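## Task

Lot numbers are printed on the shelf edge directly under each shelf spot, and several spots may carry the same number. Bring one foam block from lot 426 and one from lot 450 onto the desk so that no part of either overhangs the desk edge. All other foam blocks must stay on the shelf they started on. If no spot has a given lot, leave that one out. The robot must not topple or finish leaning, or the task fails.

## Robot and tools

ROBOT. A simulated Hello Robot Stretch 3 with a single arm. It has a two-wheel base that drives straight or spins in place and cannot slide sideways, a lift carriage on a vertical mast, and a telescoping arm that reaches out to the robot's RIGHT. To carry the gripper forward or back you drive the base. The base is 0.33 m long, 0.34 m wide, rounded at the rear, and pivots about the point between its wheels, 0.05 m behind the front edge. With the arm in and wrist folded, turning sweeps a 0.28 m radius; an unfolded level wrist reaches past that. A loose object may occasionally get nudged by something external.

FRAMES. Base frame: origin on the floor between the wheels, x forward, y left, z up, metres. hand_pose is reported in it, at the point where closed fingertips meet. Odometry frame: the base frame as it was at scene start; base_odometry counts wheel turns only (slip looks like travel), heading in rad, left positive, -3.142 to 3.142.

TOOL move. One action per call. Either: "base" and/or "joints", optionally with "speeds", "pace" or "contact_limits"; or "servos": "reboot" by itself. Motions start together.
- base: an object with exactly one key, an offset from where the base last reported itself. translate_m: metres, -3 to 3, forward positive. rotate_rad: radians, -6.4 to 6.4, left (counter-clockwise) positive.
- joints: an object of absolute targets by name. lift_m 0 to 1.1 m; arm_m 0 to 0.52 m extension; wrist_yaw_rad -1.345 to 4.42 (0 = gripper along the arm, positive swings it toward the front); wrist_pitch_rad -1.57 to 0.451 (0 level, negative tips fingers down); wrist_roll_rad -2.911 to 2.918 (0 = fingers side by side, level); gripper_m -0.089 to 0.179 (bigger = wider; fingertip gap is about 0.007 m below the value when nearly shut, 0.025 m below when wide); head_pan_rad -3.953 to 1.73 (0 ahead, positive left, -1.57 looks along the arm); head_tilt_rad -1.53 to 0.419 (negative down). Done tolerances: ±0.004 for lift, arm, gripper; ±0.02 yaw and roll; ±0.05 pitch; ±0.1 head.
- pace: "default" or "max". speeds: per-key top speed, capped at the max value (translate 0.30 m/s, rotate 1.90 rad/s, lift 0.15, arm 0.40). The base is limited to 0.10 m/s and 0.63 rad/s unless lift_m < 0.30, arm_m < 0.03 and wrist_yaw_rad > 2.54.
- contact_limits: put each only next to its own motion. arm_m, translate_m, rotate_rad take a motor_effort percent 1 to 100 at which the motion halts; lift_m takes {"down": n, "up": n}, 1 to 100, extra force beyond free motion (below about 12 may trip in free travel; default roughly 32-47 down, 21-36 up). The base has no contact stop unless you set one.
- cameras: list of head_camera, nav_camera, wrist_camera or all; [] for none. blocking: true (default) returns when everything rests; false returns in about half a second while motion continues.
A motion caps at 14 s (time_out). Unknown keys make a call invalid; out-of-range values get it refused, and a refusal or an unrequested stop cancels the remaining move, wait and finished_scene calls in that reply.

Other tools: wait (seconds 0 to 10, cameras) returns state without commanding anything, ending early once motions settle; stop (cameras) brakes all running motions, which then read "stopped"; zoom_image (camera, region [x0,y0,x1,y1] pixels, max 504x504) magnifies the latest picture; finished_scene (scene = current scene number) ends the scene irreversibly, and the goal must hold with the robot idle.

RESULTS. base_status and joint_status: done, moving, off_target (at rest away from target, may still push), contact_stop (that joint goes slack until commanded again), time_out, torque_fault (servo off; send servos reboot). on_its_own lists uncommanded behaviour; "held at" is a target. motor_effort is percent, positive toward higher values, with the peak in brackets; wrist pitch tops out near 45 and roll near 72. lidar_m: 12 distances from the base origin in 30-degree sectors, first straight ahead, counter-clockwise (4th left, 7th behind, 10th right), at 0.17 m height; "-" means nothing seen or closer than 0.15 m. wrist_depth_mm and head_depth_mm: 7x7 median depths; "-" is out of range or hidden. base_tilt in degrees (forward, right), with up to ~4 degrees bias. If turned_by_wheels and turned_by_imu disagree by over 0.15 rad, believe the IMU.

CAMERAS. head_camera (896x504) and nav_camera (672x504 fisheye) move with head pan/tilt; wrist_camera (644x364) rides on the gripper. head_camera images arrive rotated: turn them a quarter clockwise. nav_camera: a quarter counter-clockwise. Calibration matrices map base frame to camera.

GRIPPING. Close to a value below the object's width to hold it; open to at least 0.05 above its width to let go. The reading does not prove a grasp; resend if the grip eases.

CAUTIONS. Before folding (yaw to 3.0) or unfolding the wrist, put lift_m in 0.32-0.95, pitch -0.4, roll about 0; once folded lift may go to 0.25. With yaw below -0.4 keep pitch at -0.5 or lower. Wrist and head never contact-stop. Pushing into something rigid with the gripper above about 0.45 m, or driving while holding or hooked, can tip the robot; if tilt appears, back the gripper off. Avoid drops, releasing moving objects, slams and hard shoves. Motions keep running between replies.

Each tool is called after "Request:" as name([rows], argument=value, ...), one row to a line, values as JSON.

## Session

Request:
move(joints={"head_pan_rad":0,"head_tilt_rad":-0.3}, cameras=["nav_camera"])

Request:
move(joints={"head_pan_rad":1.5}, cameras=["nav_camera","head_camera"])

Request:
move(joints={"head_pan_rad":-1.5}, cameras=["nav_camera","head_camera"])

Request:
move(joints={"head_pan_rad":-3.1}, cameras=["nav_camera","head_camera"])

Scene clock: 0.77 s.
move: done
base_odometry: x=+0.000 y=+0.000 heading=+0.000
turned_by_wheels: +0.000
turned_by_imu: +0.000
base_tilt: forward=-0.3 right=-1.3
lidar_m: 0.84 0.77 0.78 0.96 1.18 1.16 1.57 1.48 1.13 1.37 3.09 1.31
head_depth_mm: 1123 1211 1304 1397 1539 1686 1558 / 1006 1074 1147 1227 1325 1437 1488 / 917 975 1024 1099 1173 1258 1357 / 839 884 933 988 1049 1114 1200 / 775 811 850 894 946 1005 1067 / 720 751 784 822 866 910 968 / 673 697 728 761 796 840 896
base_status: not commanded
joint_positions: lift_m=+0.306 arm_m=+0.001 wrist_yaw_rad=+2.853 wrist_pitch_rad=-0.337 wrist_roll_rad=+0.000 gripper_m=+0.037 head_pan_rad=+0.000 head_tilt_rad=-0.302
joint_status: all done
measured_speeds: all 0
motor_effort: left_wheel=-0.3(0.5) right_wheel=+0.2(0.8) lift_m=+26.5(27.3) arm_m=-7.9(7.9) wrist_yaw_rad=+0.0(1.2) wrist_pitch_rad=+2.1(2.1) wrist_roll_rad=-0.1(0.3) gripper_m=+0.3(1.0) head_pan_rad=+0.0(1.5) head_tilt_rad=-3.6(6.5)
hand_pose: x=+0.0453 y=+0.0786 z=+0.3376 quat_wxyz=(+0.218, +0.707, +0.017, +0.673) (m; base frame)
wrist_depth_mm: 133 - - - - - - / 136 - - - - - - / 145 - - - - - - / 155 186 875 861 816 - - / 169 181 719 672 661 685 655 / 578 193 126 553 129 575 571 / 506 205 312 498 483 492 486
pictures: nav_camera (sideways)
camera_calibration:
nav_camera: T_world_to_cam=[[0.271786, 0.0170509, 0.962207, -1.21099], [0.0143534, -0.999804, 0.0136629, 0.0322553], [0.962251, 0.0100975, -0.271977, 0.301336], [0, 0, 0, 1]] pos_world=[0.0387059, 0.0498547, 1.24674]

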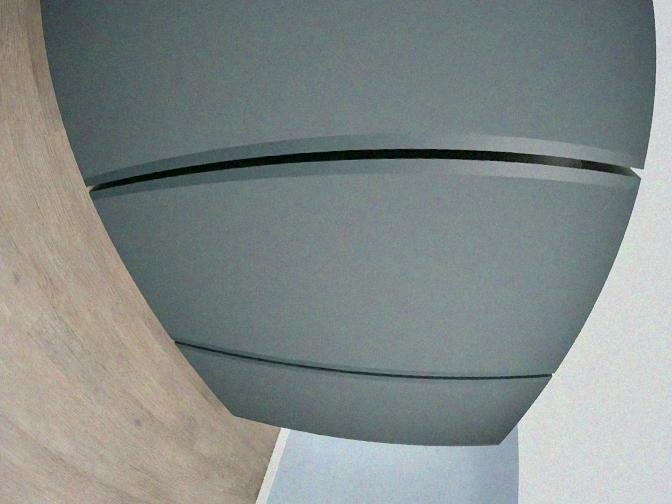

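Scene clock: 2.00 s.
move: done
base_odometry: x=+0.000 y=+0.000 heading=+0.000
turned_by_wheels: +0.000
turned_by_imu: +0.000
base_tilt: forward=-0.3 right=-1.2
lidar_m: 0.84 0.77 0.78 0.96 1.17 1.17 1.57 1.48 1.13 1.38 3.09 1.31
head_depth_mm: 742 762 790 811 836 866 895 / 813 836 867 894 926 961 997 / 901 940 971 1009 1040 1087 1130 / 1000 1042 1084 1137 1182 1242 1307 / 1128 1186 1244 1309 1380 1447 1470 / 1187 1228 1327 1379 1460 1564 1483 / 1391 1428 1543 1561 1646 1702 1431
base_status: not commanded
joint_positions: lift_m=+0.306 arm_m=+0.001 wrist_yaw_rad=+2.853 wrist_pitch_rad=-0.337 wrist_roll_rad=+0.000 gripper_m=+0.037 head_pan_rad=+1.535 head_tilt_rad=-0.302
joint_status: all done
measured_speeds: translate_m=+0.000 rotate_rad=+0.000 lift_m=+0.000 arm_m=+0.000 wrist_yaw_rad=+0.000 wrist_pitch_rad=+0.000 wrist_roll_rad=+0.000 head_pan_rad=-0.024 head_tilt_rad=+0.000
motor_effort: left_wheel=+0.0(0.5) right_wheel=+0.6(1.2) lift_m=+26.2(27.2) arm_m=-10.9(11.2) wrist_yaw_rad=-0.8(2.2) wrist_pitch_rad=+2.1(2.2) wrist_roll_rad=+0.1(0.3) gripper_m=+0.5(0.9) head_pan_rad=-2.9(5.4) head_tilt_rad=-1.4(3.2)
hand_pose: x=+0.0453 y=+0.0786 z=+0.3376 quat_wxyz=(+0.218, +0.707, +0.017, +0.673) (m; base frame)
wrist_depth_mm: 133 - - - - - - / 136 - - - - - - / 144 - - - - - - / 156 186 870 865 821 - - / 169 180 731 667 661 697 658 / 573 193 126 562 129 573 565 / 498 205 313 498 483 490 490
pictures: head_camera (sideways), nav_camera (sideways)
camera_calibration:
head_camera: T_world_to_cam=[[0.037528, -0.247885, -0.968062, 1.27518], [-0.995408, 0.0760967, -0.0580737, 0.0813575], [0.0880619, 0.965796, -0.243891, 0.2725], [0, 0, 0, 1]] pos_world=[0.00913192, 0.0467281, 1.30564]
nav_camera: T_world_to_cam=[[-0.00738948, 0.272211, 0.962209, -1.20928], [0.999683, -0.0211293, 0.0136548, 0.0263414], [0.0240478, 0.962006, -0.271969, 0.307082], [0, 0, 0, 1]] pos_world=[-0.0426537, 0.0343227, 1.24674]

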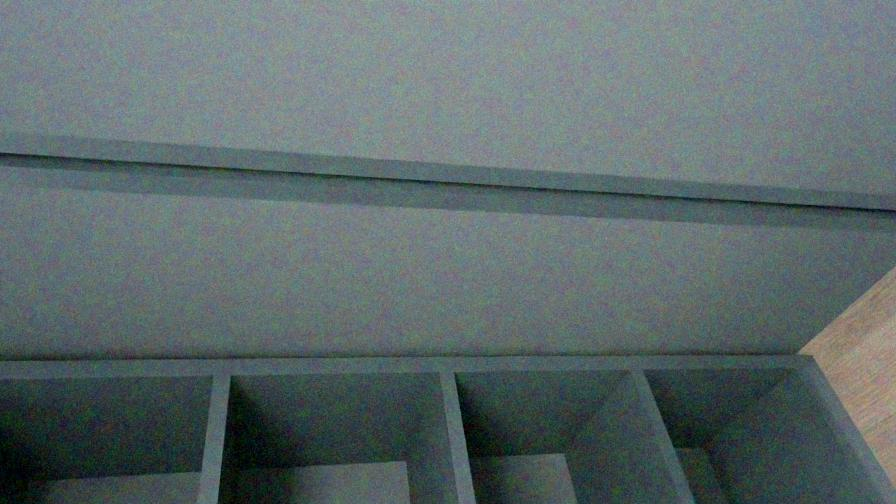

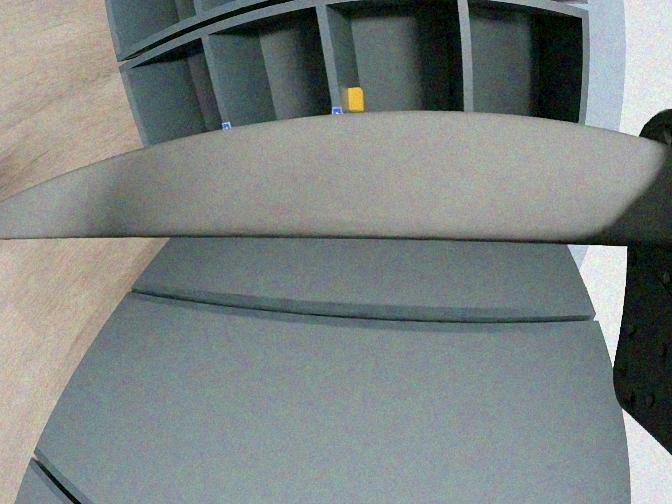

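Scene clock: 4.83 s.
move: done
base_odometry: x=+0.000 y=+0.000 heading=+0.000
turned_by_wheels: +0.000
turned_by_imu: +0.000
base_tilt: forward=-0.4 right=-1.4
lidar_m: 0.84 0.77 0.78 0.96 1.17 1.17 1.57 1.48 1.13 1.37 3.10 1.31
head_depth_mm: 1601 1636 1683 1723 1346 933 1565 / 1783 1825 1869 1908 1343 1058 1538 / 1988 2069 2131 2153 1324 1854 1552 / 2288 2335 2457 2369 1505 1913 1519 / 2649 2735 2939 2794 2438 2003 1525 / 2877 3012 3166 3220 2837 1974 1523 / 2723 2841 2982 3096 2767 1963 1518
base_status: not commanded
joint_positions: lift_m=+0.306 arm_m=+0.001 wrist_yaw_rad=+2.853 wrist_pitch_rad=-0.337 wrist_roll_rad=+0.000 gripper_m=+0.037 head_pan_rad=-1.508 head_tilt_rad=-0.302
joint_status: all done
measured_speeds: translate_m=+0.000 rotate_rad=+0.000 lift_m=+0.000 arm_m=+0.000 wrist_yaw_rad=+0.000 wrist_pitch_rad=+0.000 wrist_roll_rad=+0.000 head_pan_rad=+0.024 head_tilt_rad=+0.000
motor_effort: left_wheel=-0.4(0.8) right_wheel=+0.8(1.5) lift_m=+26.6(27.1) arm_m=-12.3(13.0) wrist_yaw_rad=+0.3(1.9) wrist_pitch_rad=+2.0(2.2) wrist_roll_rad=+0.2(0.3) gripper_m=+0.0(0.9) head_pan_rad=+3.0(5.4) head_tilt_rad=+1.2(2.6)
hand_pose: x=+0.0453 y=+0.0786 z=+0.3376 quat_wxyz=(+0.218, +0.707, +0.017, +0.673) (m; base frame)
wrist_depth_mm: 133 - - - - - - / 136 - - - - - - / 144 - - - - - - / 156 186 867 871 820 - - / 169 180 738 673 667 681 657 / 571 194 126 567 129 569 576 / 507 205 316 498 482 490 490
pictures: head_camera (sideways), nav_camera (sideways)
camera_calibration:
head_camera: T_world_to_cam=[[-0.0616091, 0.243021, -0.968062, 1.27581], [0.998077, 0.0216657, -0.0580803, 0.0691977], [0.00685896, -0.969779, -0.243889, 0.272913], [0, 0, 0, 1]] pos_world=[0.00766473, -0.0468824, 1.30564]
nav_camera: T_world_to_cam=[[0.0339816, -0.270175, 0.962211, -1.20955], [-0.996957, -0.0767489, 0.0136587, 0.0384512], [0.0701584, -0.959747, -0.271961, 0.306751], [0, 0, 0, 1]] pos_world=[0.0579154, -0.029435, 1.24674]

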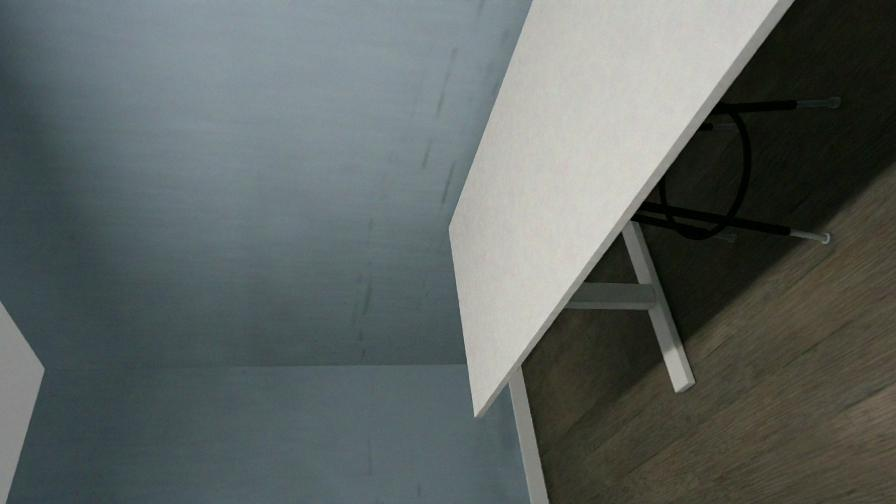

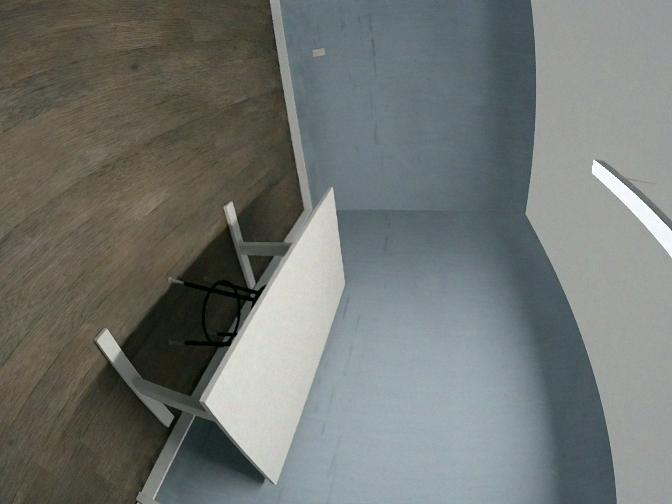

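Scene clock: 7.07 s.
move: done
base_odometry: x=+0.000 y=+0.000 heading=+0.000
turned_by_wheels: +0.000
turned_by_imu: +0.000
base_tilt: forward=-0.3 right=-1.3
lidar_m: 0.84 0.77 0.78 0.96 1.17 1.17 1.57 1.48 1.13 1.38 3.10 1.31
head_depth_mm: 1468 1554 1703 1745 1770 1774 1485 / 1386 1444 1555 1621 1691 1842 1545 / 1778 1873 1971 2080 2174 1784 1537 / 1640 1736 1840 1926 2053 2002 1540 / 1516 1602 1679 1758 1855 1908 1530 / 1407 1464 1539 1602 1693 1774 1529 / 1320 1373 1432 1494 1569 1650 1517
base_status: not commanded
joint_positions: lift_m=+0.306 arm_m=+0.001 wrist_yaw_rad=+2.853 wrist_pitch_rad=-0.337 wrist_roll_rad=+0.000 gripper_m=+0.037 head_pan_rad=-3.108 head_tilt_rad=-0.302
joint_status: all done
measured_speeds: translate_m=+0.000 rotate_rad=+0.000 lift_m=+0.000 arm_m=+0.000 wrist_yaw_rad=+0.000 wrist_pitch_rad=+0.000 wrist_roll_rad=+0.000 head_pan_rad=+0.024 head_tilt_rad=+0.000
motor_effort: left_wheel=+0.2(0.6) right_wheel=+0.3(1.2) lift_m=+26.4(27.4) arm_m=-12.1(12.9) wrist_yaw_rad=-0.4(2.2) wrist_pitch_rad=+2.1(2.1) wrist_roll_rad=-0.1(0.3) gripper_m=+0.5(1.2) head_pan_rad=+3.5(4.5) head_tilt_rad=+6.1(6.1)
hand_pose: x=+0.0453 y=+0.0786 z=+0.3376 quat_wxyz=(+0.218, +0.707, +0.017, +0.673) (m; base frame)
wrist_depth_mm: 134 - - - - - - / 136 - - - - - - / 144 - - - - - - / 155 187 862 863 817 - - / 170 181 729 672 662 687 652 / 575 193 126 554 129 577 570 / 502 204 314 500 482 488 491
pictures: head_camera (sideways), nav_camera (sideways)
camera_calibration:
head_camera: T_world_to_cam=[[0.244727, 0.054479, -0.96806, 1.27393], [-0.00750552, -0.998284, -0.0580773, 0.0753156], [-0.969563, 0.0214789, -0.243898, 0.278892], [0, 0, 0, 1]] pos_world=[-0.040798, -0.000206577, 1.30564]
nav_camera: T_world_to_cam=[[-0.271063, -0.0260667, 0.962208, -1.20767], [-0.0476286, 0.998772, 0.0136398, 0.032698], [-0.961382, -0.0421314, -0.271972, 0.313111], [0, 0, 0, 1]] pos_world=[-0.0247775, -0.050946, 1.24674]

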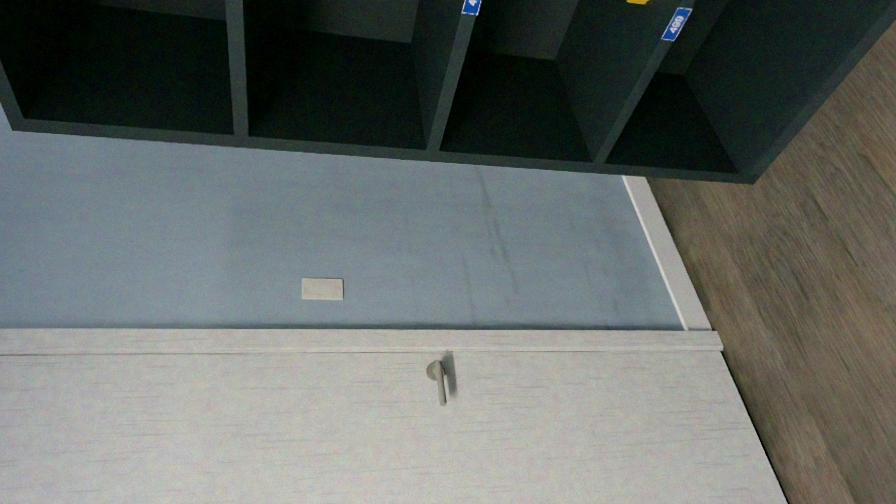

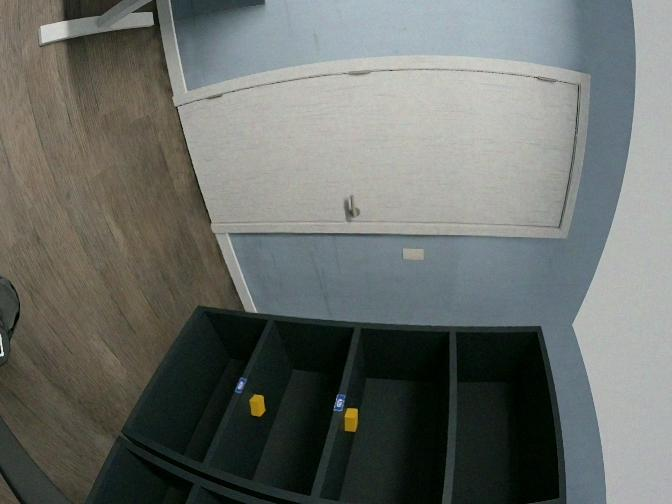

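Request:
move(joints={"head_pan_rad":-3.9,"head_tilt_rad":-0.35}, cameras=["nav_camera","head_camera"])

Request:
zoom_image(camera="head_camera", region=[350, 0, 854, 504])

Scene clock: 13.87 s.
move: done
base_odometry: x=+0.000 y=+0.000 heading=+0.000
turned_by_wheels: +0.000
turned_by_imu: +0.000
base_tilt: forward=-0.3 right=-1.3
lidar_m: 0.84 0.77 0.78 0.96 1.18 1.16 1.57 1.48 1.13 1.37 3.10 1.31
head_depth_mm: - - - - - - - / 1362 - - - - - - / 1372 1413 1526 1568 1591 1715 1429 / 1083 1146 1258 1207 1417 1575 1429 / 1387 1072 1530 1239 1403 1574 1423 / 1412 1468 1570 1673 1551 1766 1452 / 1431 1492 1591 1711 1475 1744 1449
base_status: not commanded
joint_positions: lift_m=+0.306 arm_m=+0.001 wrist_yaw_rad=+2.853 wrist_pitch_rad=-0.337 wrist_roll_rad=+0.000 gripper_m=+0.037 head_pan_rad=-3.917 head_tilt_rad=-0.346
joint_status: all done
measured_speeds: all 0
motor_effort: left_wheel=+0.4(0.5) right_wheel=+0.5(1.3) lift_m=+26.5(26.9) arm_m=-12.0(12.6) wrist_yaw_rad=+0.0(1.5) wrist_pitch_rad=+2.0(2.1) wrist_roll_rad=+0.1(0.3) gripper_m=+0.5(1.0) head_pan_rad=+0.5(4.6) head_tilt_rad=-3.1(7.9)
hand_pose: x=+0.0453 y=+0.0786 z=+0.3376 quat_wxyz=(+0.218, +0.707, +0.017, +0.673) (m; base frame)
wrist_depth_mm: 133 - - - - - - / 137 - - - - - - / 145 - - - - - - / 156 186 878 858 821 - - / 170 180 726 667 663 683 662 / 573 194 126 559 129 576 570 / 505 204 313 499 484 499 488
pictures: head_camera (sideways), nav_camera (sideways)
camera_calibration:
head_camera: T_world_to_cam=[[0.239048, -0.169708, -0.956062, 1.25827], [-0.725774, -0.685328, -0.0598173, 0.0819354], [-0.645065, 0.708184, -0.286996, 0.332981], [0, 0, 0, 1]] pos_world=[-0.0265271, 0.0338802, 1.30345]
nav_camera: T_world_to_cam=[[-0.236478, 0.208179, 0.949073, -1.19074], [0.68952, 0.72415, 0.0129634, 0.0291118], [-0.684573, 0.657471, -0.314789, 0.367127], [0, 0, 0, 1]] pos_world=[-0.0503307, -0.01457, 1.24529]

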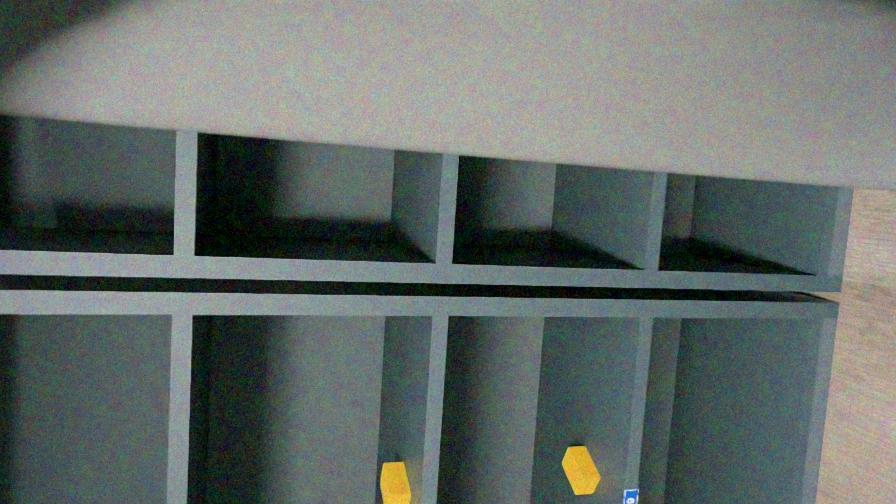

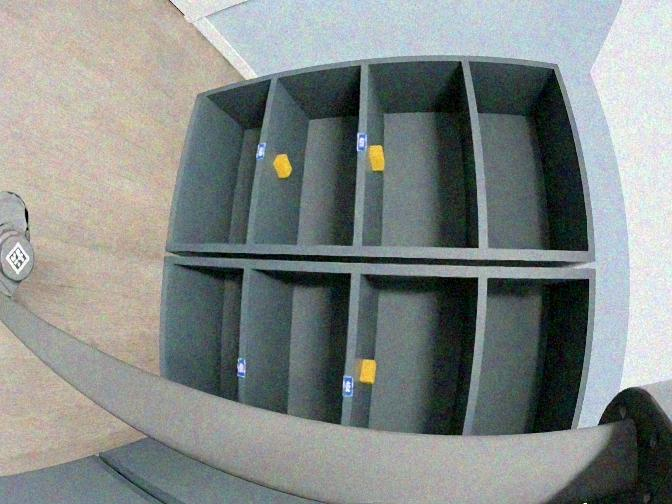

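Scaled by 1.000.

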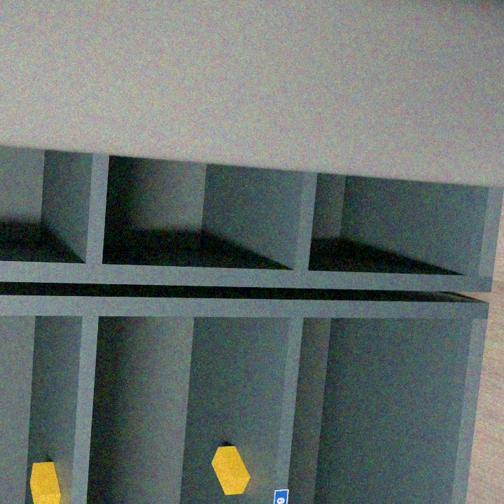

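Request:
move(base={"rotate_rad":-2.45}, joints={"head_pan_rad":-1.57,"head_tilt_rad":-0.35,"lift_m":0.28}, pace="max", cameras=["nav_camera","head_camera"])

Request:
zoom_image(camera="head_camera", region=[350, 0, 854, 504])

Request:
zoom_image(camera="nav_camera", region=[150, 50, 400, 250])

Request:
zoom_image(camera="nav_camera", region=[150, 250, 400, 450])

Scene clock: 33.33 s.
move: done
base_odometry: x=+0.000 y=+0.000 heading=-2.450
turned_by_wheels: -2.450
turned_by_imu: -2.404
base_tilt: forward=-0.3 right=-1.3
lidar_m: 1.48 1.13 2.00 3.09 1.05 0.79 0.77 0.81 1.15 1.17 1.57 1.53
head_depth_mm: 1356 1408 1512 1555 1603 1670 1411 / 1358 1417 1514 1566 1586 1665 1425 / 1366 1404 1528 1539 1578 1710 1425 / 1370 1408 1526 1509 1550 1702 1430 / 985 1051 1114 1195 1329 1446 1423 / 1382 1430 1542 1630 1529 1676 1424 / 1384 1437 1556 1640 1525 1729 1436
base_status: done
joint_positions: lift_m=+0.280 arm_m=+0.001 wrist_yaw_rad=+2.853 wrist_pitch_rad=-0.338 wrist_roll_rad=+0.000 gripper_m=+0.037 head_pan_rad=-1.565 head_tilt_rad=-0.351
joint_status: all done
measured_speeds: all 0
motor_effort: left_wheel=+5.9(15.6) right_wheel=-9.6(15.3) lift_m=+25.2(29.9) arm_m=-12.3(13.3) wrist_yaw_rad=+0.2(1.5) wrist_pitch_rad=+2.2(2.3) wrist_roll_rad=+0.0(0.3) gripper_m=+0.3(1.1) head_pan_rad=-3.8(5.2) head_tilt_rad=-2.3(4.8)
hand_pose: x=+0.0453 y=+0.0785 z=+0.3110 quat_wxyz=(+0.218, +0.707, +0.018, +0.673) (m; base frame)
wrist_depth_mm: 133 - - - - - - / 136 - - - - - - / 145 - - - - - - / 155 187 811 823 817 800 756 / 170 181 683 631 619 651 635 / 535 193 126 529 128 537 535 / 476 206 285 456 454 464 465
pictures: head_camera (sideways), nav_camera (sideways)
camera_calibration:
head_camera: T_world_to_cam=[[-0.0479436, 0.293205, -0.954847, 1.25853], [0.997692, -0.0319695, -0.0599118, 0.071543], [-0.0480924, -0.955515, -0.290995, 0.334573], [0, 0, 0, 1]] pos_world=[0.0050509, -0.0470296, 1.30335]
nav_camera: T_world_to_cam=[[0.0188836, -0.318373, 0.947777, -1.19063], [-0.999699, -0.020884, 0.0129028, 0.0394863], [0.0156854, -0.947735, -0.318672, 0.367853], [0, 0, 0, 1]] pos_world=[0.0561878, -0.0296115, 1.24516]

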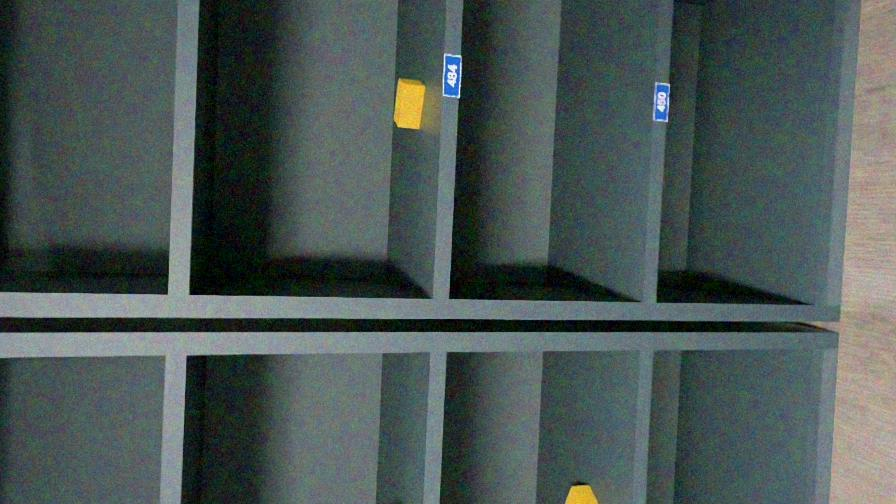

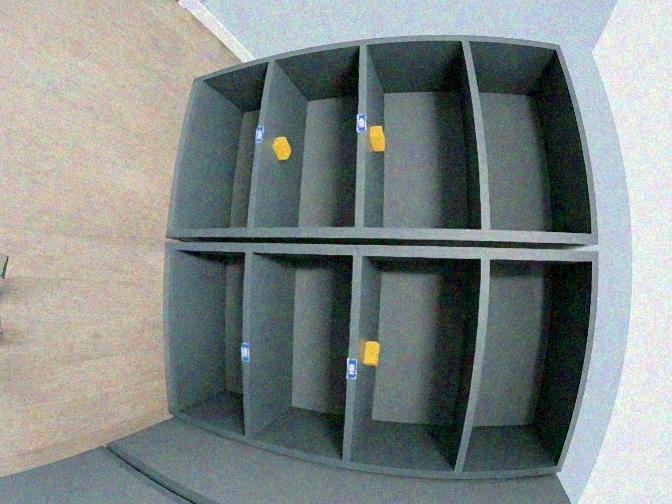

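Scaled by 1.000.

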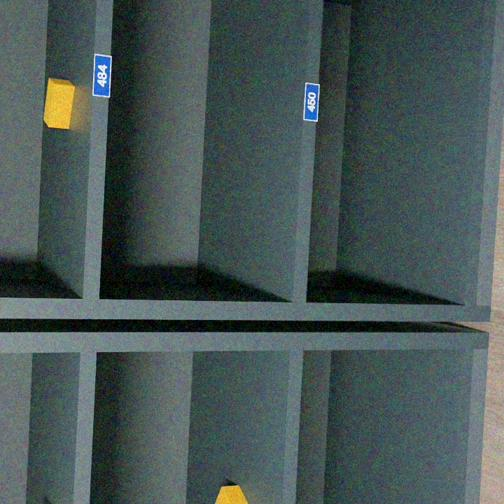

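Scaled by 2.016 from the camera's 672x504 image, which has a finer 792x594 frame.

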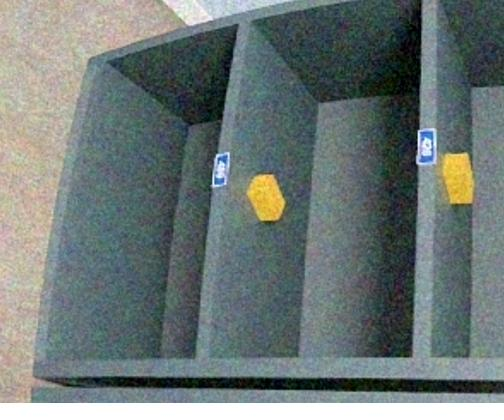

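Scaled by 2.016 from the camera's 672x504 image, which has a finer 792x594 frame.

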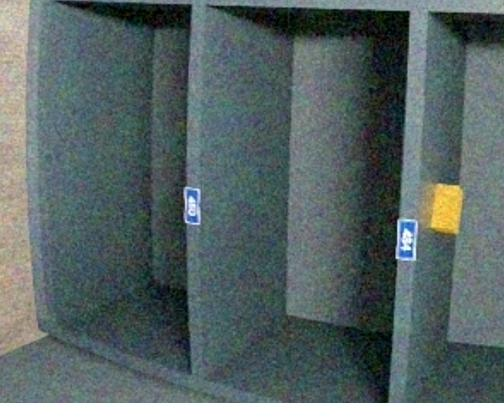

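Request:
move(base={"translate_m":0.55}, joints={"head_tilt_rad":-0.5}, pace="max", cameras=["head_camera"])

Request:
zoom_image(camera="head_camera", region=[300, 0, 804, 504])

Scene clock: 43.30 s.
move: done
base_odometry: x=-0.424 y=-0.351 heading=-2.450
turned_by_wheels: +0.000
turned_by_imu: +0.001
base_tilt: forward=-0.3 right=-1.2
lidar_m: 0.94 0.65 0.98 3.08 1.79 1.35 1.32 1.39 1.22 1.51 1.27 0.97
head_depth_mm: 1045 1079 1144 1269 1770 1566 1322 / 1322 1434 1391 1499 1430 1515 1317 / 1325 1462 1524 1668 1814 1558 1313 / 1307 1456 1536 1677 1805 1544 1306 / 1320 1468 1541 1680 1783 1556 1298 / 1330 1472 1497 1699 1771 1555 1294 / 1207 1305 1279 1385 1540 1570 1287
base_status: done
joint_positions: lift_m=+0.280 arm_m=+0.001 wrist_yaw_rad=+2.853 wrist_pitch_rad=-0.338 wrist_roll_rad=+0.000 gripper_m=+0.037 head_pan_rad=-1.570 head_tilt_rad=-0.502
joint_status: all done
measured_speeds: all 0
motor_effort: left_wheel=+1.8(13.8) right_wheel=+4.4(14.6) lift_m=+24.8(29.9) arm_m=-7.7(10.1) wrist_yaw_rad=-0.3(2.0) wrist_pitch_rad=+2.1(2.3) wrist_roll_rad=-0.2(0.4) gripper_m=+0.0(0.9) head_pan_rad=-2.3(3.4) head_tilt_rad=-0.1(7.4)
hand_pose: x=+0.0453 y=+0.0785 z=+0.3110 quat_wxyz=(+0.218, +0.707, +0.018, +0.673) (m; base frame)
wrist_depth_mm: 133 - - - - - - / 136 - - - - - - / 145 - - - - - 938 / 156 186 833 816 847 844 838 / 171 181 682 632 159 640 642 / 533 193 126 523 129 540 534 / 478 206 286 454 452 469 464
pictures: head_camera (sideways)
camera_calibration:
head_camera: T_world_to_cam=[[-0.0465377, 0.434141, -0.899642, 1.18642], [0.997498, -0.0277837, -0.0650073, 0.0781258], [-0.0532177, -0.900416, -0.431762, 0.517827], [0, 0, 0, 1]] pos_world=[0.00484056, -0.0466447, 1.29601]

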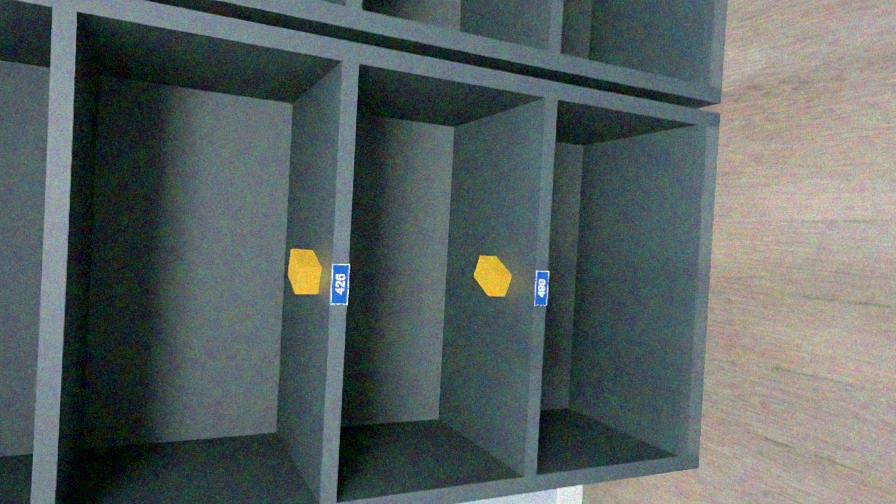

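Scaled by 1.000.

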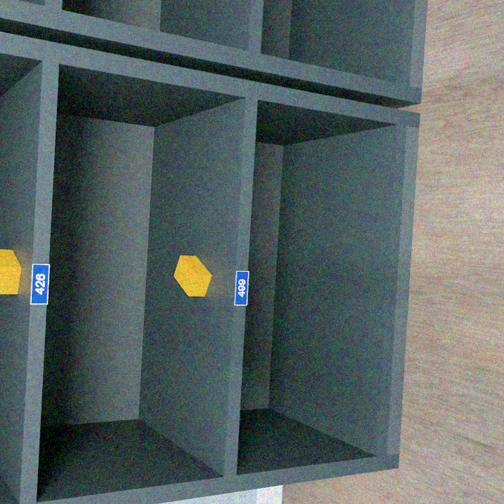

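Request:
zoom_image(camera="head_camera", region=[310, 250, 370, 320])

Request:
zoom_image(camera="head_camera", region=[510, 255, 570, 325])

Scaled by 7.200 from the camera's 896x504 image, which has a finer 1280x720 frame.

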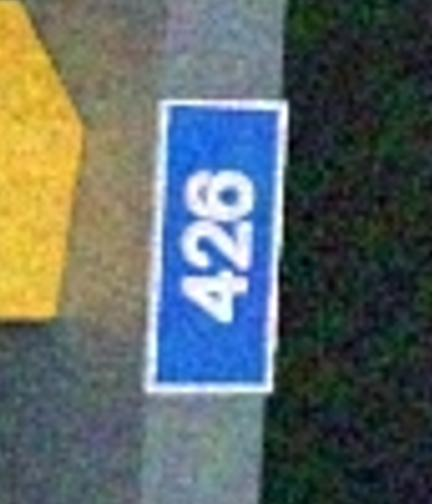

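Scaled by 7.200 from the camera's 896x504 image, which has a finer 1280x720 frame.

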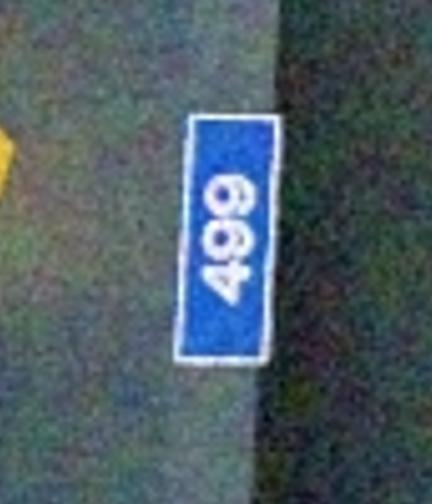

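Request:
move(base={"rotate_rad":-1.57}, pace="max", cameras=[])

Request:
move(base={"translate_m":0.68}, pace="max", cameras=[])

Request:
move(base={"rotate_rad":1.55}, joints={"lift_m":0.94,"wrist_pitch_rad":-0.4,"head_tilt_rad":-0.3}, cameras=["head_camera","nav_camera"])

Scene clock: 79.27 s.
move: done
base_odometry: x=-0.424 y=-0.351 heading=+2.264
turned_by_wheels: -1.570
turned_by_imu: -1.539
base_tilt: forward=-0.4 right=-1.1
lidar_m: 1.60 1.26 0.97 0.94 0.65 0.98 3.07 1.76 1.35 1.32 1.40 1.22
head_depth_mm: 1082 1158 1259 1378 1525 1615 1328 / 1076 1164 1278 1397 1535 1623 1318 / 1081 1174 1277 1399 1550 1621 1312 / 1087 1182 1284 1403 1560 1602 1310 / 1090 1184 1287 1413 1572 1589 1300 / 1104 1196 1299 1431 1591 1585 1284 / 1113 1202 1307 1439 1597 1576 1291
base_status: done
joint_positions: lift_m=+0.280 arm_m=+0.001 wrist_yaw_rad=+2.853 wrist_pitch_rad=-0.338 wrist_roll_rad=+0.000 gripper_m=+0.037 head_pan_rad=-1.570 head_tilt_rad=-0.500
joint_status: not commanded
measured_speeds: all 0
motor_effort: left_wheel=+5.9(14.7) right_wheel=-9.0(16.0) lift_m=+27.0(27.4) arm_m=-12.3(12.8) wrist_yaw_rad=-0.7(1.5) wrist_pitch_rad=+2.2(2.4) wrist_roll_rad=+0.1(0.3) gripper_m=+0.7(1.0) head_pan_rad=-1.7(2.8) head_tilt_rad=+3.8(5.1)
hand_pose: x=+0.0453 y=+0.0785 z=+0.3110 quat_wxyz=(+0.218, +0.707, +0.018, +0.673) (m; base frame)
wrist_depth_mm: 133 - - - - - - / 136 - - - - - - / 145 175 - - - - - / 155 186 821 821 824 803 794 / 167 180 690 628 623 638 639 / 535 194 126 524 129 537 540 / 477 206 285 460 451 464 461
pictures: none
No camera images: "cameras" was empty.

Scene clock: 82.87 s.
move: done
base_odometry: x=-0.858 y=+0.172 heading=+2.264
turned_by_wheels: +0.000
turned_by_imu: +0.000
base_tilt: forward=-0.3 right=-1.2
lidar_m: 0.96 0.69 0.91 0.90 0.96 1.19 1.68 1.81 1.39 1.36 0.67 0.62
head_depth_mm: 1112 1202 1296 1431 1579 1636 1320 / 1119 1206 1302 1437 1590 1626 1316 / 1118 1219 1313 1447 1614 1610 1312 / 1141 1232 1344 1475 1633 1586 1300 / 1134 1229 1343 1477 1620 1593 1300 / 1141 1238 1342 1478 1654 1585 1289 / 1132 1215 1310 1430 1568 1502 1277
base_status: done
joint_positions: lift_m=+0.280 arm_m=+0.001 wrist_yaw_rad=+2.853 wrist_pitch_rad=-0.338 wrist_roll_rad=+0.000 gripper_m=+0.037 head_pan_rad=-1.570 head_tilt_rad=-0.500
joint_status: not commanded
measured_speeds: all 0
motor_effort: left_wheel=+4.7(16.0) right_wheel=-1.3(12.5) lift_m=+25.2(30.0) arm_m=-11.0(12.8) wrist_yaw_rad=-1.0(1.8) wrist_pitch_rad=+2.2(2.3) wrist_roll_rad=+0.2(0.3) gripper_m=+0.9(1.1) head_pan_rad=-1.1(2.4) head_tilt_rad=+3.2(4.4)
hand_pose: x=+0.0453 y=+0.0785 z=+0.3110 quat_wxyz=(+0.218, +0.707, +0.018, +0.673) (m; base frame)
wrist_depth_mm: 133 - - 873 - - - / 136 - - 946 - - - / 145 159 971 - - - - / 156 186 821 818 802 801 - / 171 181 678 634 618 652 - / 537 193 126 524 129 544 524 / 479 205 284 458 452 465 457
pictures: none
No camera images: "cameras" was empty.

Scene clock: 89.70 s.
move: done
base_odometry: x=-0.858 y=+0.172 heading=-2.470
turned_by_wheels: +1.550
turned_by_imu: +1.525
base_tilt: forward=-0.3 right=-1.1
lidar_m: 0.90 0.94 1.19 1.68 1.87 1.40 1.36 1.32 0.63 0.96 0.69 0.91
head_depth_mm: 802 629 895 935 737 582 932 / 804 642 896 941 728 577 927 / 808 659 895 944 722 575 924 / 805 676 898 946 654 569 915 / 805 695 904 946 663 564 909 / 804 717 900 943 704 1041 907 / 807 738 905 942 694 1038 905
base_status: done
joint_positions: lift_m=+0.940 arm_m=+0.001 wrist_yaw_rad=+2.853 wrist_pitch_rad=-0.413 wrist_roll_rad=+0.000 gripper_m=+0.037 head_pan_rad=-1.570 head_tilt_rad=-0.300
joint_status: all done
measured_speeds: all 0
motor_effort: left_wheel=-9.1(13.2) right_wheel=+9.0(12.3) lift_m=+30.1(33.6) arm_m=-12.4(13.1) wrist_yaw_rad=-0.6(1.7) wrist_pitch_rad=+1.9(4.3) wrist_roll_rad=-0.1(0.4) gripper_m=+0.6(1.0) head_pan_rad=-0.4(1.8) head_tilt_rad=-3.2(6.9)
hand_pose: x=+0.0428 y=+0.0702 z=+0.9538 quat_wxyz=(+0.243, +0.705, +0.044, +0.664) (m; base frame)
wrist_depth_mm: 134 - - - - - - / 138 - - - - - - / 150 - - - - - - / 163 182 - - - - - / - 190 - - - - - / - 208 126 - 129 - - / - - - - - - -
pictures: head_camera (sideways), nav_camera (sideways)
camera_calibration:
head_camera: T_world_to_cam=[[-0.0464144, 0.244771, -0.968469, 1.27626], [0.997509, -0.0402018, -0.0579667, 0.0689783], [-0.0531227, -0.968747, -0.242295, 0.271276], [0, 0, 0, 1]] pos_world=[0.00484121, -0.0468195, 1.30574]
nav_camera: T_world_to_cam=[[0.017219, -0.270163, 0.962661, -1.21009], [-0.999795, -0.0149526, 0.0136868, 0.0384922], [0.0106966, -0.962698, -0.270365, 0.305014], [0, 0, 0, 1]] pos_world=[0.0560583, -0.0327107, 1.24685]

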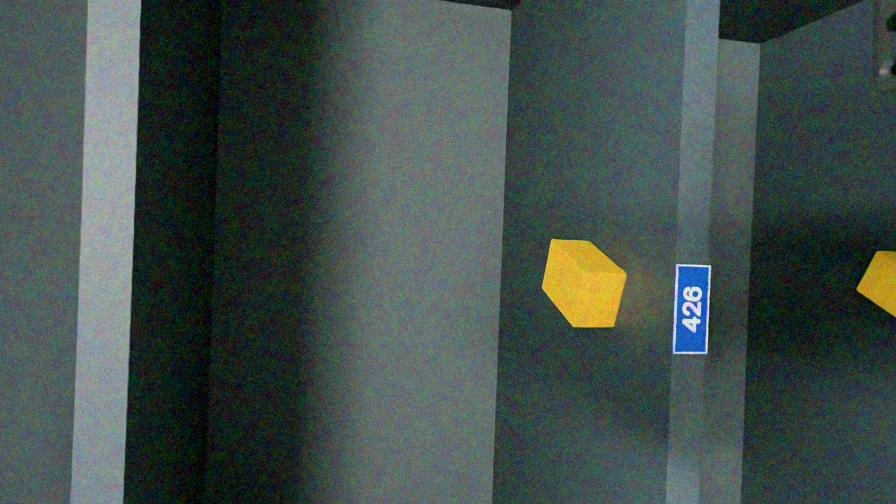

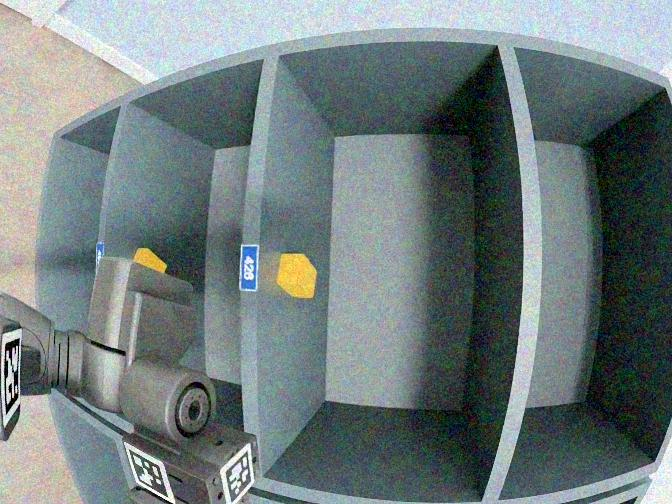

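Request:
move(joints={"wrist_yaw_rad":0.0,"gripper_m":0.179}, cameras=[])

Request:
move(joints={"lift_m":1.08}, cameras=["wrist_camera"])

Scene clock: 100.17 s.
move: done
base_odometry: x=-0.858 y=+0.172 heading=-2.470
turned_by_wheels: +0.000
turned_by_imu: +0.000
base_tilt: forward=-0.4 right=-1.0
lidar_m: 0.90 0.94 1.19 1.69 1.87 1.40 1.37 1.32 0.63 0.96 0.69 0.92
head_depth_mm: 806 630 891 938 734 583 930 / 806 644 896 938 727 577 930 / 808 659 897 942 722 573 985 / 805 677 898 946 653 569 981 / 803 695 896 948 663 565 912 / 805 717 901 943 702 1050 907 / 808 738 903 943 694 1041 903
base_status: not commanded
joint_positions: lift_m=+0.940 arm_m=+0.001 wrist_yaw_rad=+0.003 wrist_pitch_rad=-0.413 wrist_roll_rad=+0.000 gripper_m=+0.179 head_pan_rad=-1.570 head_tilt_rad=-0.300
joint_status: all done
measured_speeds: all 0
motor_effort: left_wheel=-8.9(9.3) right_wheel=+9.1(9.7) lift_m=+29.8(30.0) arm_m=-10.9(12.1) wrist_yaw_rad=-3.5(6.4) wrist_pitch_rad=+1.9(2.0) wrist_roll_rad=+0.1(0.3) gripper_m=+0.6(83.9) head_pan_rad=+0.4(0.8) head_tilt_rad=-3.2(4.1)
hand_pose: x=-0.0208 y=-0.3706 z=+0.9538 quat_wxyz=(+0.693, +0.146, -0.691, -0.144) (m; base frame)
wrist_depth_mm: - - - - - - - / - - 269 264 - - - / - - - - - - - / - - - - - 819 - / - 143 - - - - - / - 126 - 618 - - - / - - - - - - 105
pictures: none
No camera images: "cameras" was empty.

Scene clock: 102.27 s.
move: done
base_odometry: x=-0.858 y=+0.172 heading=-2.470
turned_by_wheels: +0.000
turned_by_imu: +0.000
base_tilt: forward=-0.3 right=-1.2
lidar_m: 0.90 0.94 1.20 1.68 1.88 1.41 1.36 1.32 0.63 0.96 0.69 0.92
head_depth_mm: 803 631 886 - - - - / 807 644 894 923 - - - / 809 659 897 928 - - - / 804 675 897 938 - 541 - / 806 695 898 944 663 538 911 / 807 715 901 940 702 1045 908 / 808 738 903 941 695 1042 907
base_status: not commanded
joint_positions: lift_m=+1.080 arm_m=+0.001 wrist_yaw_rad=+0.003 wrist_pitch_rad=-0.413 wrist_roll_rad=+0.000 gripper_m=+0.179 head_pan_rad=-1.570 head_tilt_rad=-0.300
joint_status: all done
measured_speeds: all 0
motor_effort: left_wheel=-9.1(9.2) right_wheel=+9.1(9.3) lift_m=+28.0(33.7) arm_m=-10.4(11.5) wrist_yaw_rad=-2.9(4.7) wrist_pitch_rad=+2.0(2.0) wrist_roll_rad=+0.2(0.3) gripper_m=+0.6(1.1) head_pan_rad=+0.7(1.4) head_tilt_rad=-3.9(3.9)
hand_pose: x=-0.0209 y=-0.3706 z=+1.0938 quat_wxyz=(+0.693, +0.146, -0.691, -0.144) (m; base frame)
wrist_depth_mm: - - - - - - - / - - - - - - - / - - - - - - - / - - - - - - - / - 142 - - - - - / - 126 - - - - - / - - - 698 - - 105
pictures: wrist_camera
camera_calibration:
wrist_camera: T_world_to_cam=[[-0.998888, -0.0398477, -0.0252115, -0.0013999], [-0.0024001, 0.57694, -0.816783, 1.13971], [0.0470925, -0.815814, -0.576394, 0.49532], [0, 0, 0, 1]] pos_world=[-0.0219888, -0.253512, 1.21636]

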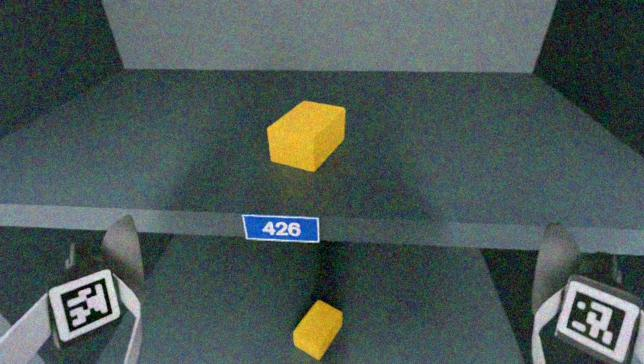

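Request:
move(base={"translate_m":0.121}, joints={"wrist_yaw_rad":-0.33}, cameras=[])

Request:
move(joints={"arm_m":0.2}, cameras=["wrist_camera"])

Request:
move(joints={"arm_m":0.365}, cameras=["wrist_camera"])

Scene clock: 121.70 s.
move: done
base_odometry: x=-0.953 y=+0.097 heading=-2.470
turned_by_wheels: +0.000
turned_by_imu: +0.000
base_tilt: forward=-0.4 right=-1.2
lidar_m: 0.78 0.82 1.15 1.67 2.04 1.53 1.48 0.71 0.71 0.96 0.62 0.79
head_depth_mm: 807 628 894 - - - - / 812 642 897 936 - - - / 811 657 898 930 - - - / 811 673 905 941 713 540 949 / 808 692 909 946 708 1049 912 / 810 712 906 947 701 1051 909 / 807 734 892 930 696 896 903
base_status: done
joint_positions: lift_m=+1.080 arm_m=+0.001 wrist_yaw_rad=-0.327 wrist_pitch_rad=-0.413 wrist_roll_rad=+0.000 gripper_m=+0.179 head_pan_rad=-1.570 head_tilt_rad=-0.300
joint_status: all done
measured_speeds: all 0
motor_effort: left_wheel=+3.4(7.8) right_wheel=+8.5(12.0) lift_m=+25.5(25.9) arm_m=-9.9(10.7) wrist_yaw_rad=-2.7(6.2) wrist_pitch_rad=+1.9(2.1) wrist_roll_rad=-0.1(0.3) gripper_m=+0.7(1.1) head_pan_rad=+1.3(2.2) head_tilt_rad=-3.0(3.6)
hand_pose: x=-0.0938 y=-0.3586 z=+1.0938 quat_wxyz=(+0.659, +0.031, -0.706, -0.256) (m; base frame)
wrist_depth_mm: - - - - 742 - - / - - - - - - - / - - - - - - - / - - - - - - - / - 142 346 357 964 - - / - 126 - - - - - / - - - 701 - 717 105
pictures: none
No camera images: "cameras" was empty.

Scene clock: 124.40 s.
move: done
base_odometry: x=-0.953 y=+0.097 heading=-2.470
turned_by_wheels: +0.000
turned_by_imu: +0.000
base_tilt: forward=-0.3 right=-1.3
lidar_m: 0.78 0.82 1.15 1.66 2.04 1.53 1.48 0.70 0.71 0.96 0.62 0.80
head_depth_mm: 809 628 885 951 687 582 932 / 809 641 883 - 652 577 922 / 813 656 887 284 344 574 923 / 813 675 896 296 548 570 917 / 808 690 904 950 709 1055 907 / 811 714 904 943 701 1045 906 / 805 733 897 931 695 894 901
base_status: not commanded
joint_positions: lift_m=+1.080 arm_m=+0.200 wrist_yaw_rad=-0.327 wrist_pitch_rad=-0.413 wrist_roll_rad=+0.000 gripper_m=+0.179 head_pan_rad=-1.570 head_tilt_rad=-0.300
joint_status: all done
measured_speeds: all 0
motor_effort: left_wheel=+3.7(4.0) right_wheel=+9.0(9.9) lift_m=+28.5(29.0) arm_m=+12.4(14.3) wrist_yaw_rad=-2.9(4.0) wrist_pitch_rad=+1.9(2.1) wrist_roll_rad=-0.1(0.3) gripper_m=+0.9(1.1) head_pan_rad=+1.6(2.4) head_tilt_rad=-3.1(3.9)
hand_pose: x=-0.0939 y=-0.5580 z=+1.0938 quat_wxyz=(+0.659, +0.031, -0.706, -0.256) (m; base frame)
wrist_depth_mm: - - - - - 568 - / - - - - - - - / - - - - - - - / - - - - - - - / - 143 - - - - - / - 126 - 254 - - - / - - - - - - 105
pictures: wrist_camera
camera_calibration:
wrist_camera: T_world_to_cam=[[-0.957827, 0.286239, -0.0251965, 0.104011], [0.184814, 0.546535, -0.816788, 1.24828], [-0.220026, -0.786999, -0.576387, 0.336863], [0, 0, 0, 1]] pos_world=[-0.0569554, -0.446888, 1.21636]

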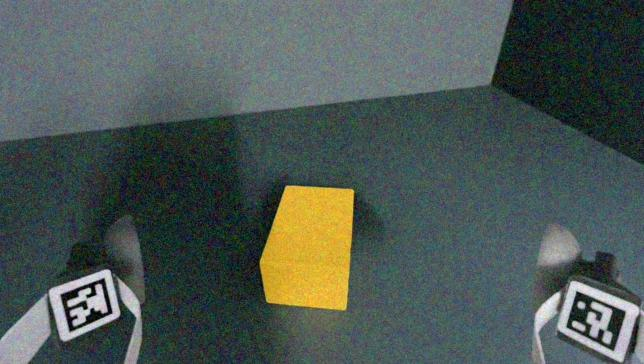

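Scene clock: 126.87 s.
move: done
base_odometry: x=-0.953 y=+0.097 heading=-2.470
turned_by_wheels: +0.000
turned_by_imu: +0.000
base_tilt: forward=-0.4 right=-1.1
lidar_m: 0.78 0.82 1.15 1.67 2.04 1.52 1.48 0.71 0.71 0.96 0.62 0.79
head_depth_mm: 810 630 885 950 734 582 931 / 811 642 459 938 728 578 929 / 813 658 440 416 628 574 922 / 812 675 892 456 714 568 915 / 809 694 905 952 708 1052 913 / 812 714 907 946 702 1045 908 / 808 736 897 935 697 891 901
base_status: not commanded
joint_positions: lift_m=+1.080 arm_m=+0.365 wrist_yaw_rad=-0.327 wrist_pitch_rad=-0.413 wrist_roll_rad=+0.000 gripper_m=+0.179 head_pan_rad=-1.570 head_tilt_rad=-0.300
joint_status: all done
measured_speeds: all 0
motor_effort: left_wheel=+3.7(3.9) right_wheel=+8.7(10.0) lift_m=+28.1(30.0) arm_m=+13.2(14.8) wrist_yaw_rad=-2.8(4.7) wrist_pitch_rad=+2.0(2.1) wrist_roll_rad=-0.1(0.3) gripper_m=+0.7(1.0) head_pan_rad=+2.5(2.7) head_tilt_rad=-3.1(3.9)
hand_pose: x=-0.0939 y=-0.7230 z=+1.0938 quat_wxyz=(+0.659, +0.031, -0.706, -0.256) (m; base frame)
wrist_depth_mm: 292 304 321 332 - - 425 / 308 325 336 - - - 458 / 331 - - - - - - / - - - - - - - / - 142 - - - - - / - 126 - - - - - / - - - - - - 105
pictures: wrist_camera
camera_calibration:
wrist_camera: T_world_to_cam=[[-0.957827, 0.286239, -0.0251965, 0.15124], [0.184814, 0.546535, -0.816788, 1.33845], [-0.220026, -0.786999, -0.576387, 0.207009], [0, 0, 0, 1]] pos_world=[-0.0569554, -0.611888, 1.21636]

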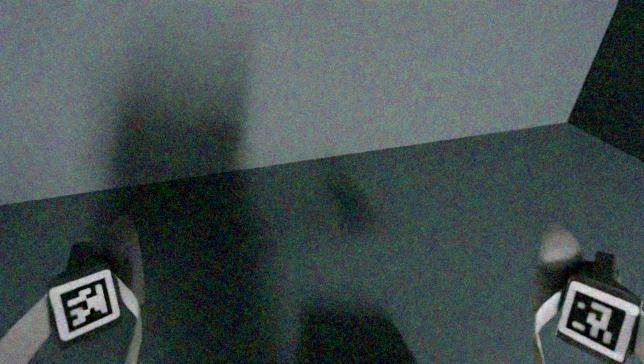

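Request:
move(joints={"arm_m":0.345,"lift_m":0.985}, speeds={"lift_m":0.06}, cameras=["wrist_camera"])

Scene clock: 138.77 s.
move: done
base_odometry: x=-0.953 y=+0.097 heading=-2.470
turned_by_wheels: +0.000
turned_by_imu: +0.000
base_tilt: forward=-0.2 right=-1.1
lidar_m: 0.78 0.82 1.15 1.67 2.04 1.52 1.48 0.71 0.71 0.96 0.62 0.80
head_depth_mm: 808 626 897 939 - 1060 935 / 810 639 902 923 609 578 927 / 814 654 903 450 424 574 919 / 812 670 902 933 457 570 914 / 806 689 905 950 709 1051 911 / 811 711 907 948 704 1046 908 / 809 734 892 931 698 892 904
base_status: not commanded
joint_positions: lift_m=+0.985 arm_m=+0.345 wrist_yaw_rad=-0.342 wrist_pitch_rad=-0.381 wrist_roll_rad=-0.013 gripper_m=+0.179 head_pan_rad=-1.570 head_tilt_rad=-0.300
joint_status: all done
measured_speeds: all 0
on_its_own: wrist_yaw_rad is at rest, and its effort (+10.7) is outside its rest range (-9 to +9)
motor_effort: left_wheel=+2.4(3.9) right_wheel=+9.0(9.7) lift_m=+17.3(25.9) arm_m=-7.1(13.9) wrist_yaw_rad=+10.7(11.1) wrist_pitch_rad=-3.9(4.3) wrist_roll_rad=+3.9(4.1) gripper_m=+0.5(1.1) head_pan_rad=+2.9(3.3) head_tilt_rad=-2.7(3.7)
hand_pose: x=-0.0983 y=-0.7056 z=+1.0061 quat_wxyz=(+0.666, +0.016, -0.703, -0.250) (m; base frame)
wrist_depth_mm: 303 318 332 - - - 437 / 322 336 - - - - - / - - - - - - - / - - - - - - - / - 142 - 131 131 131 - / - 141 167 114 111 118 - / 137 141 144 98 96 98 107
pictures: wrist_camera
camera_calibration:
wrist_camera: T_world_to_cam=[[-0.955398, 0.295055, -0.0125676, 0.133561], [0.172462, 0.52288, -0.834778, 1.25831], [-0.239734, -0.799712, -0.550444, 0.132159], [0, 0, 0, 1]] pos_world=[-0.0577228, -0.591661, 1.12483]

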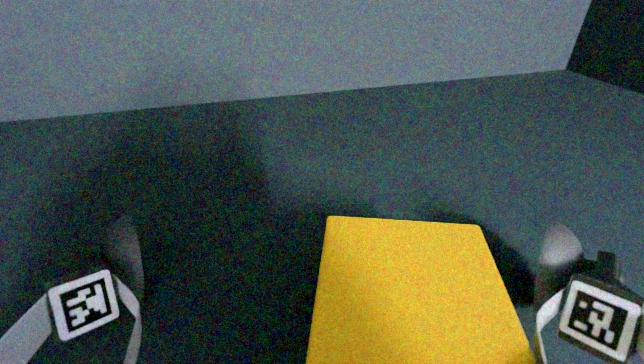

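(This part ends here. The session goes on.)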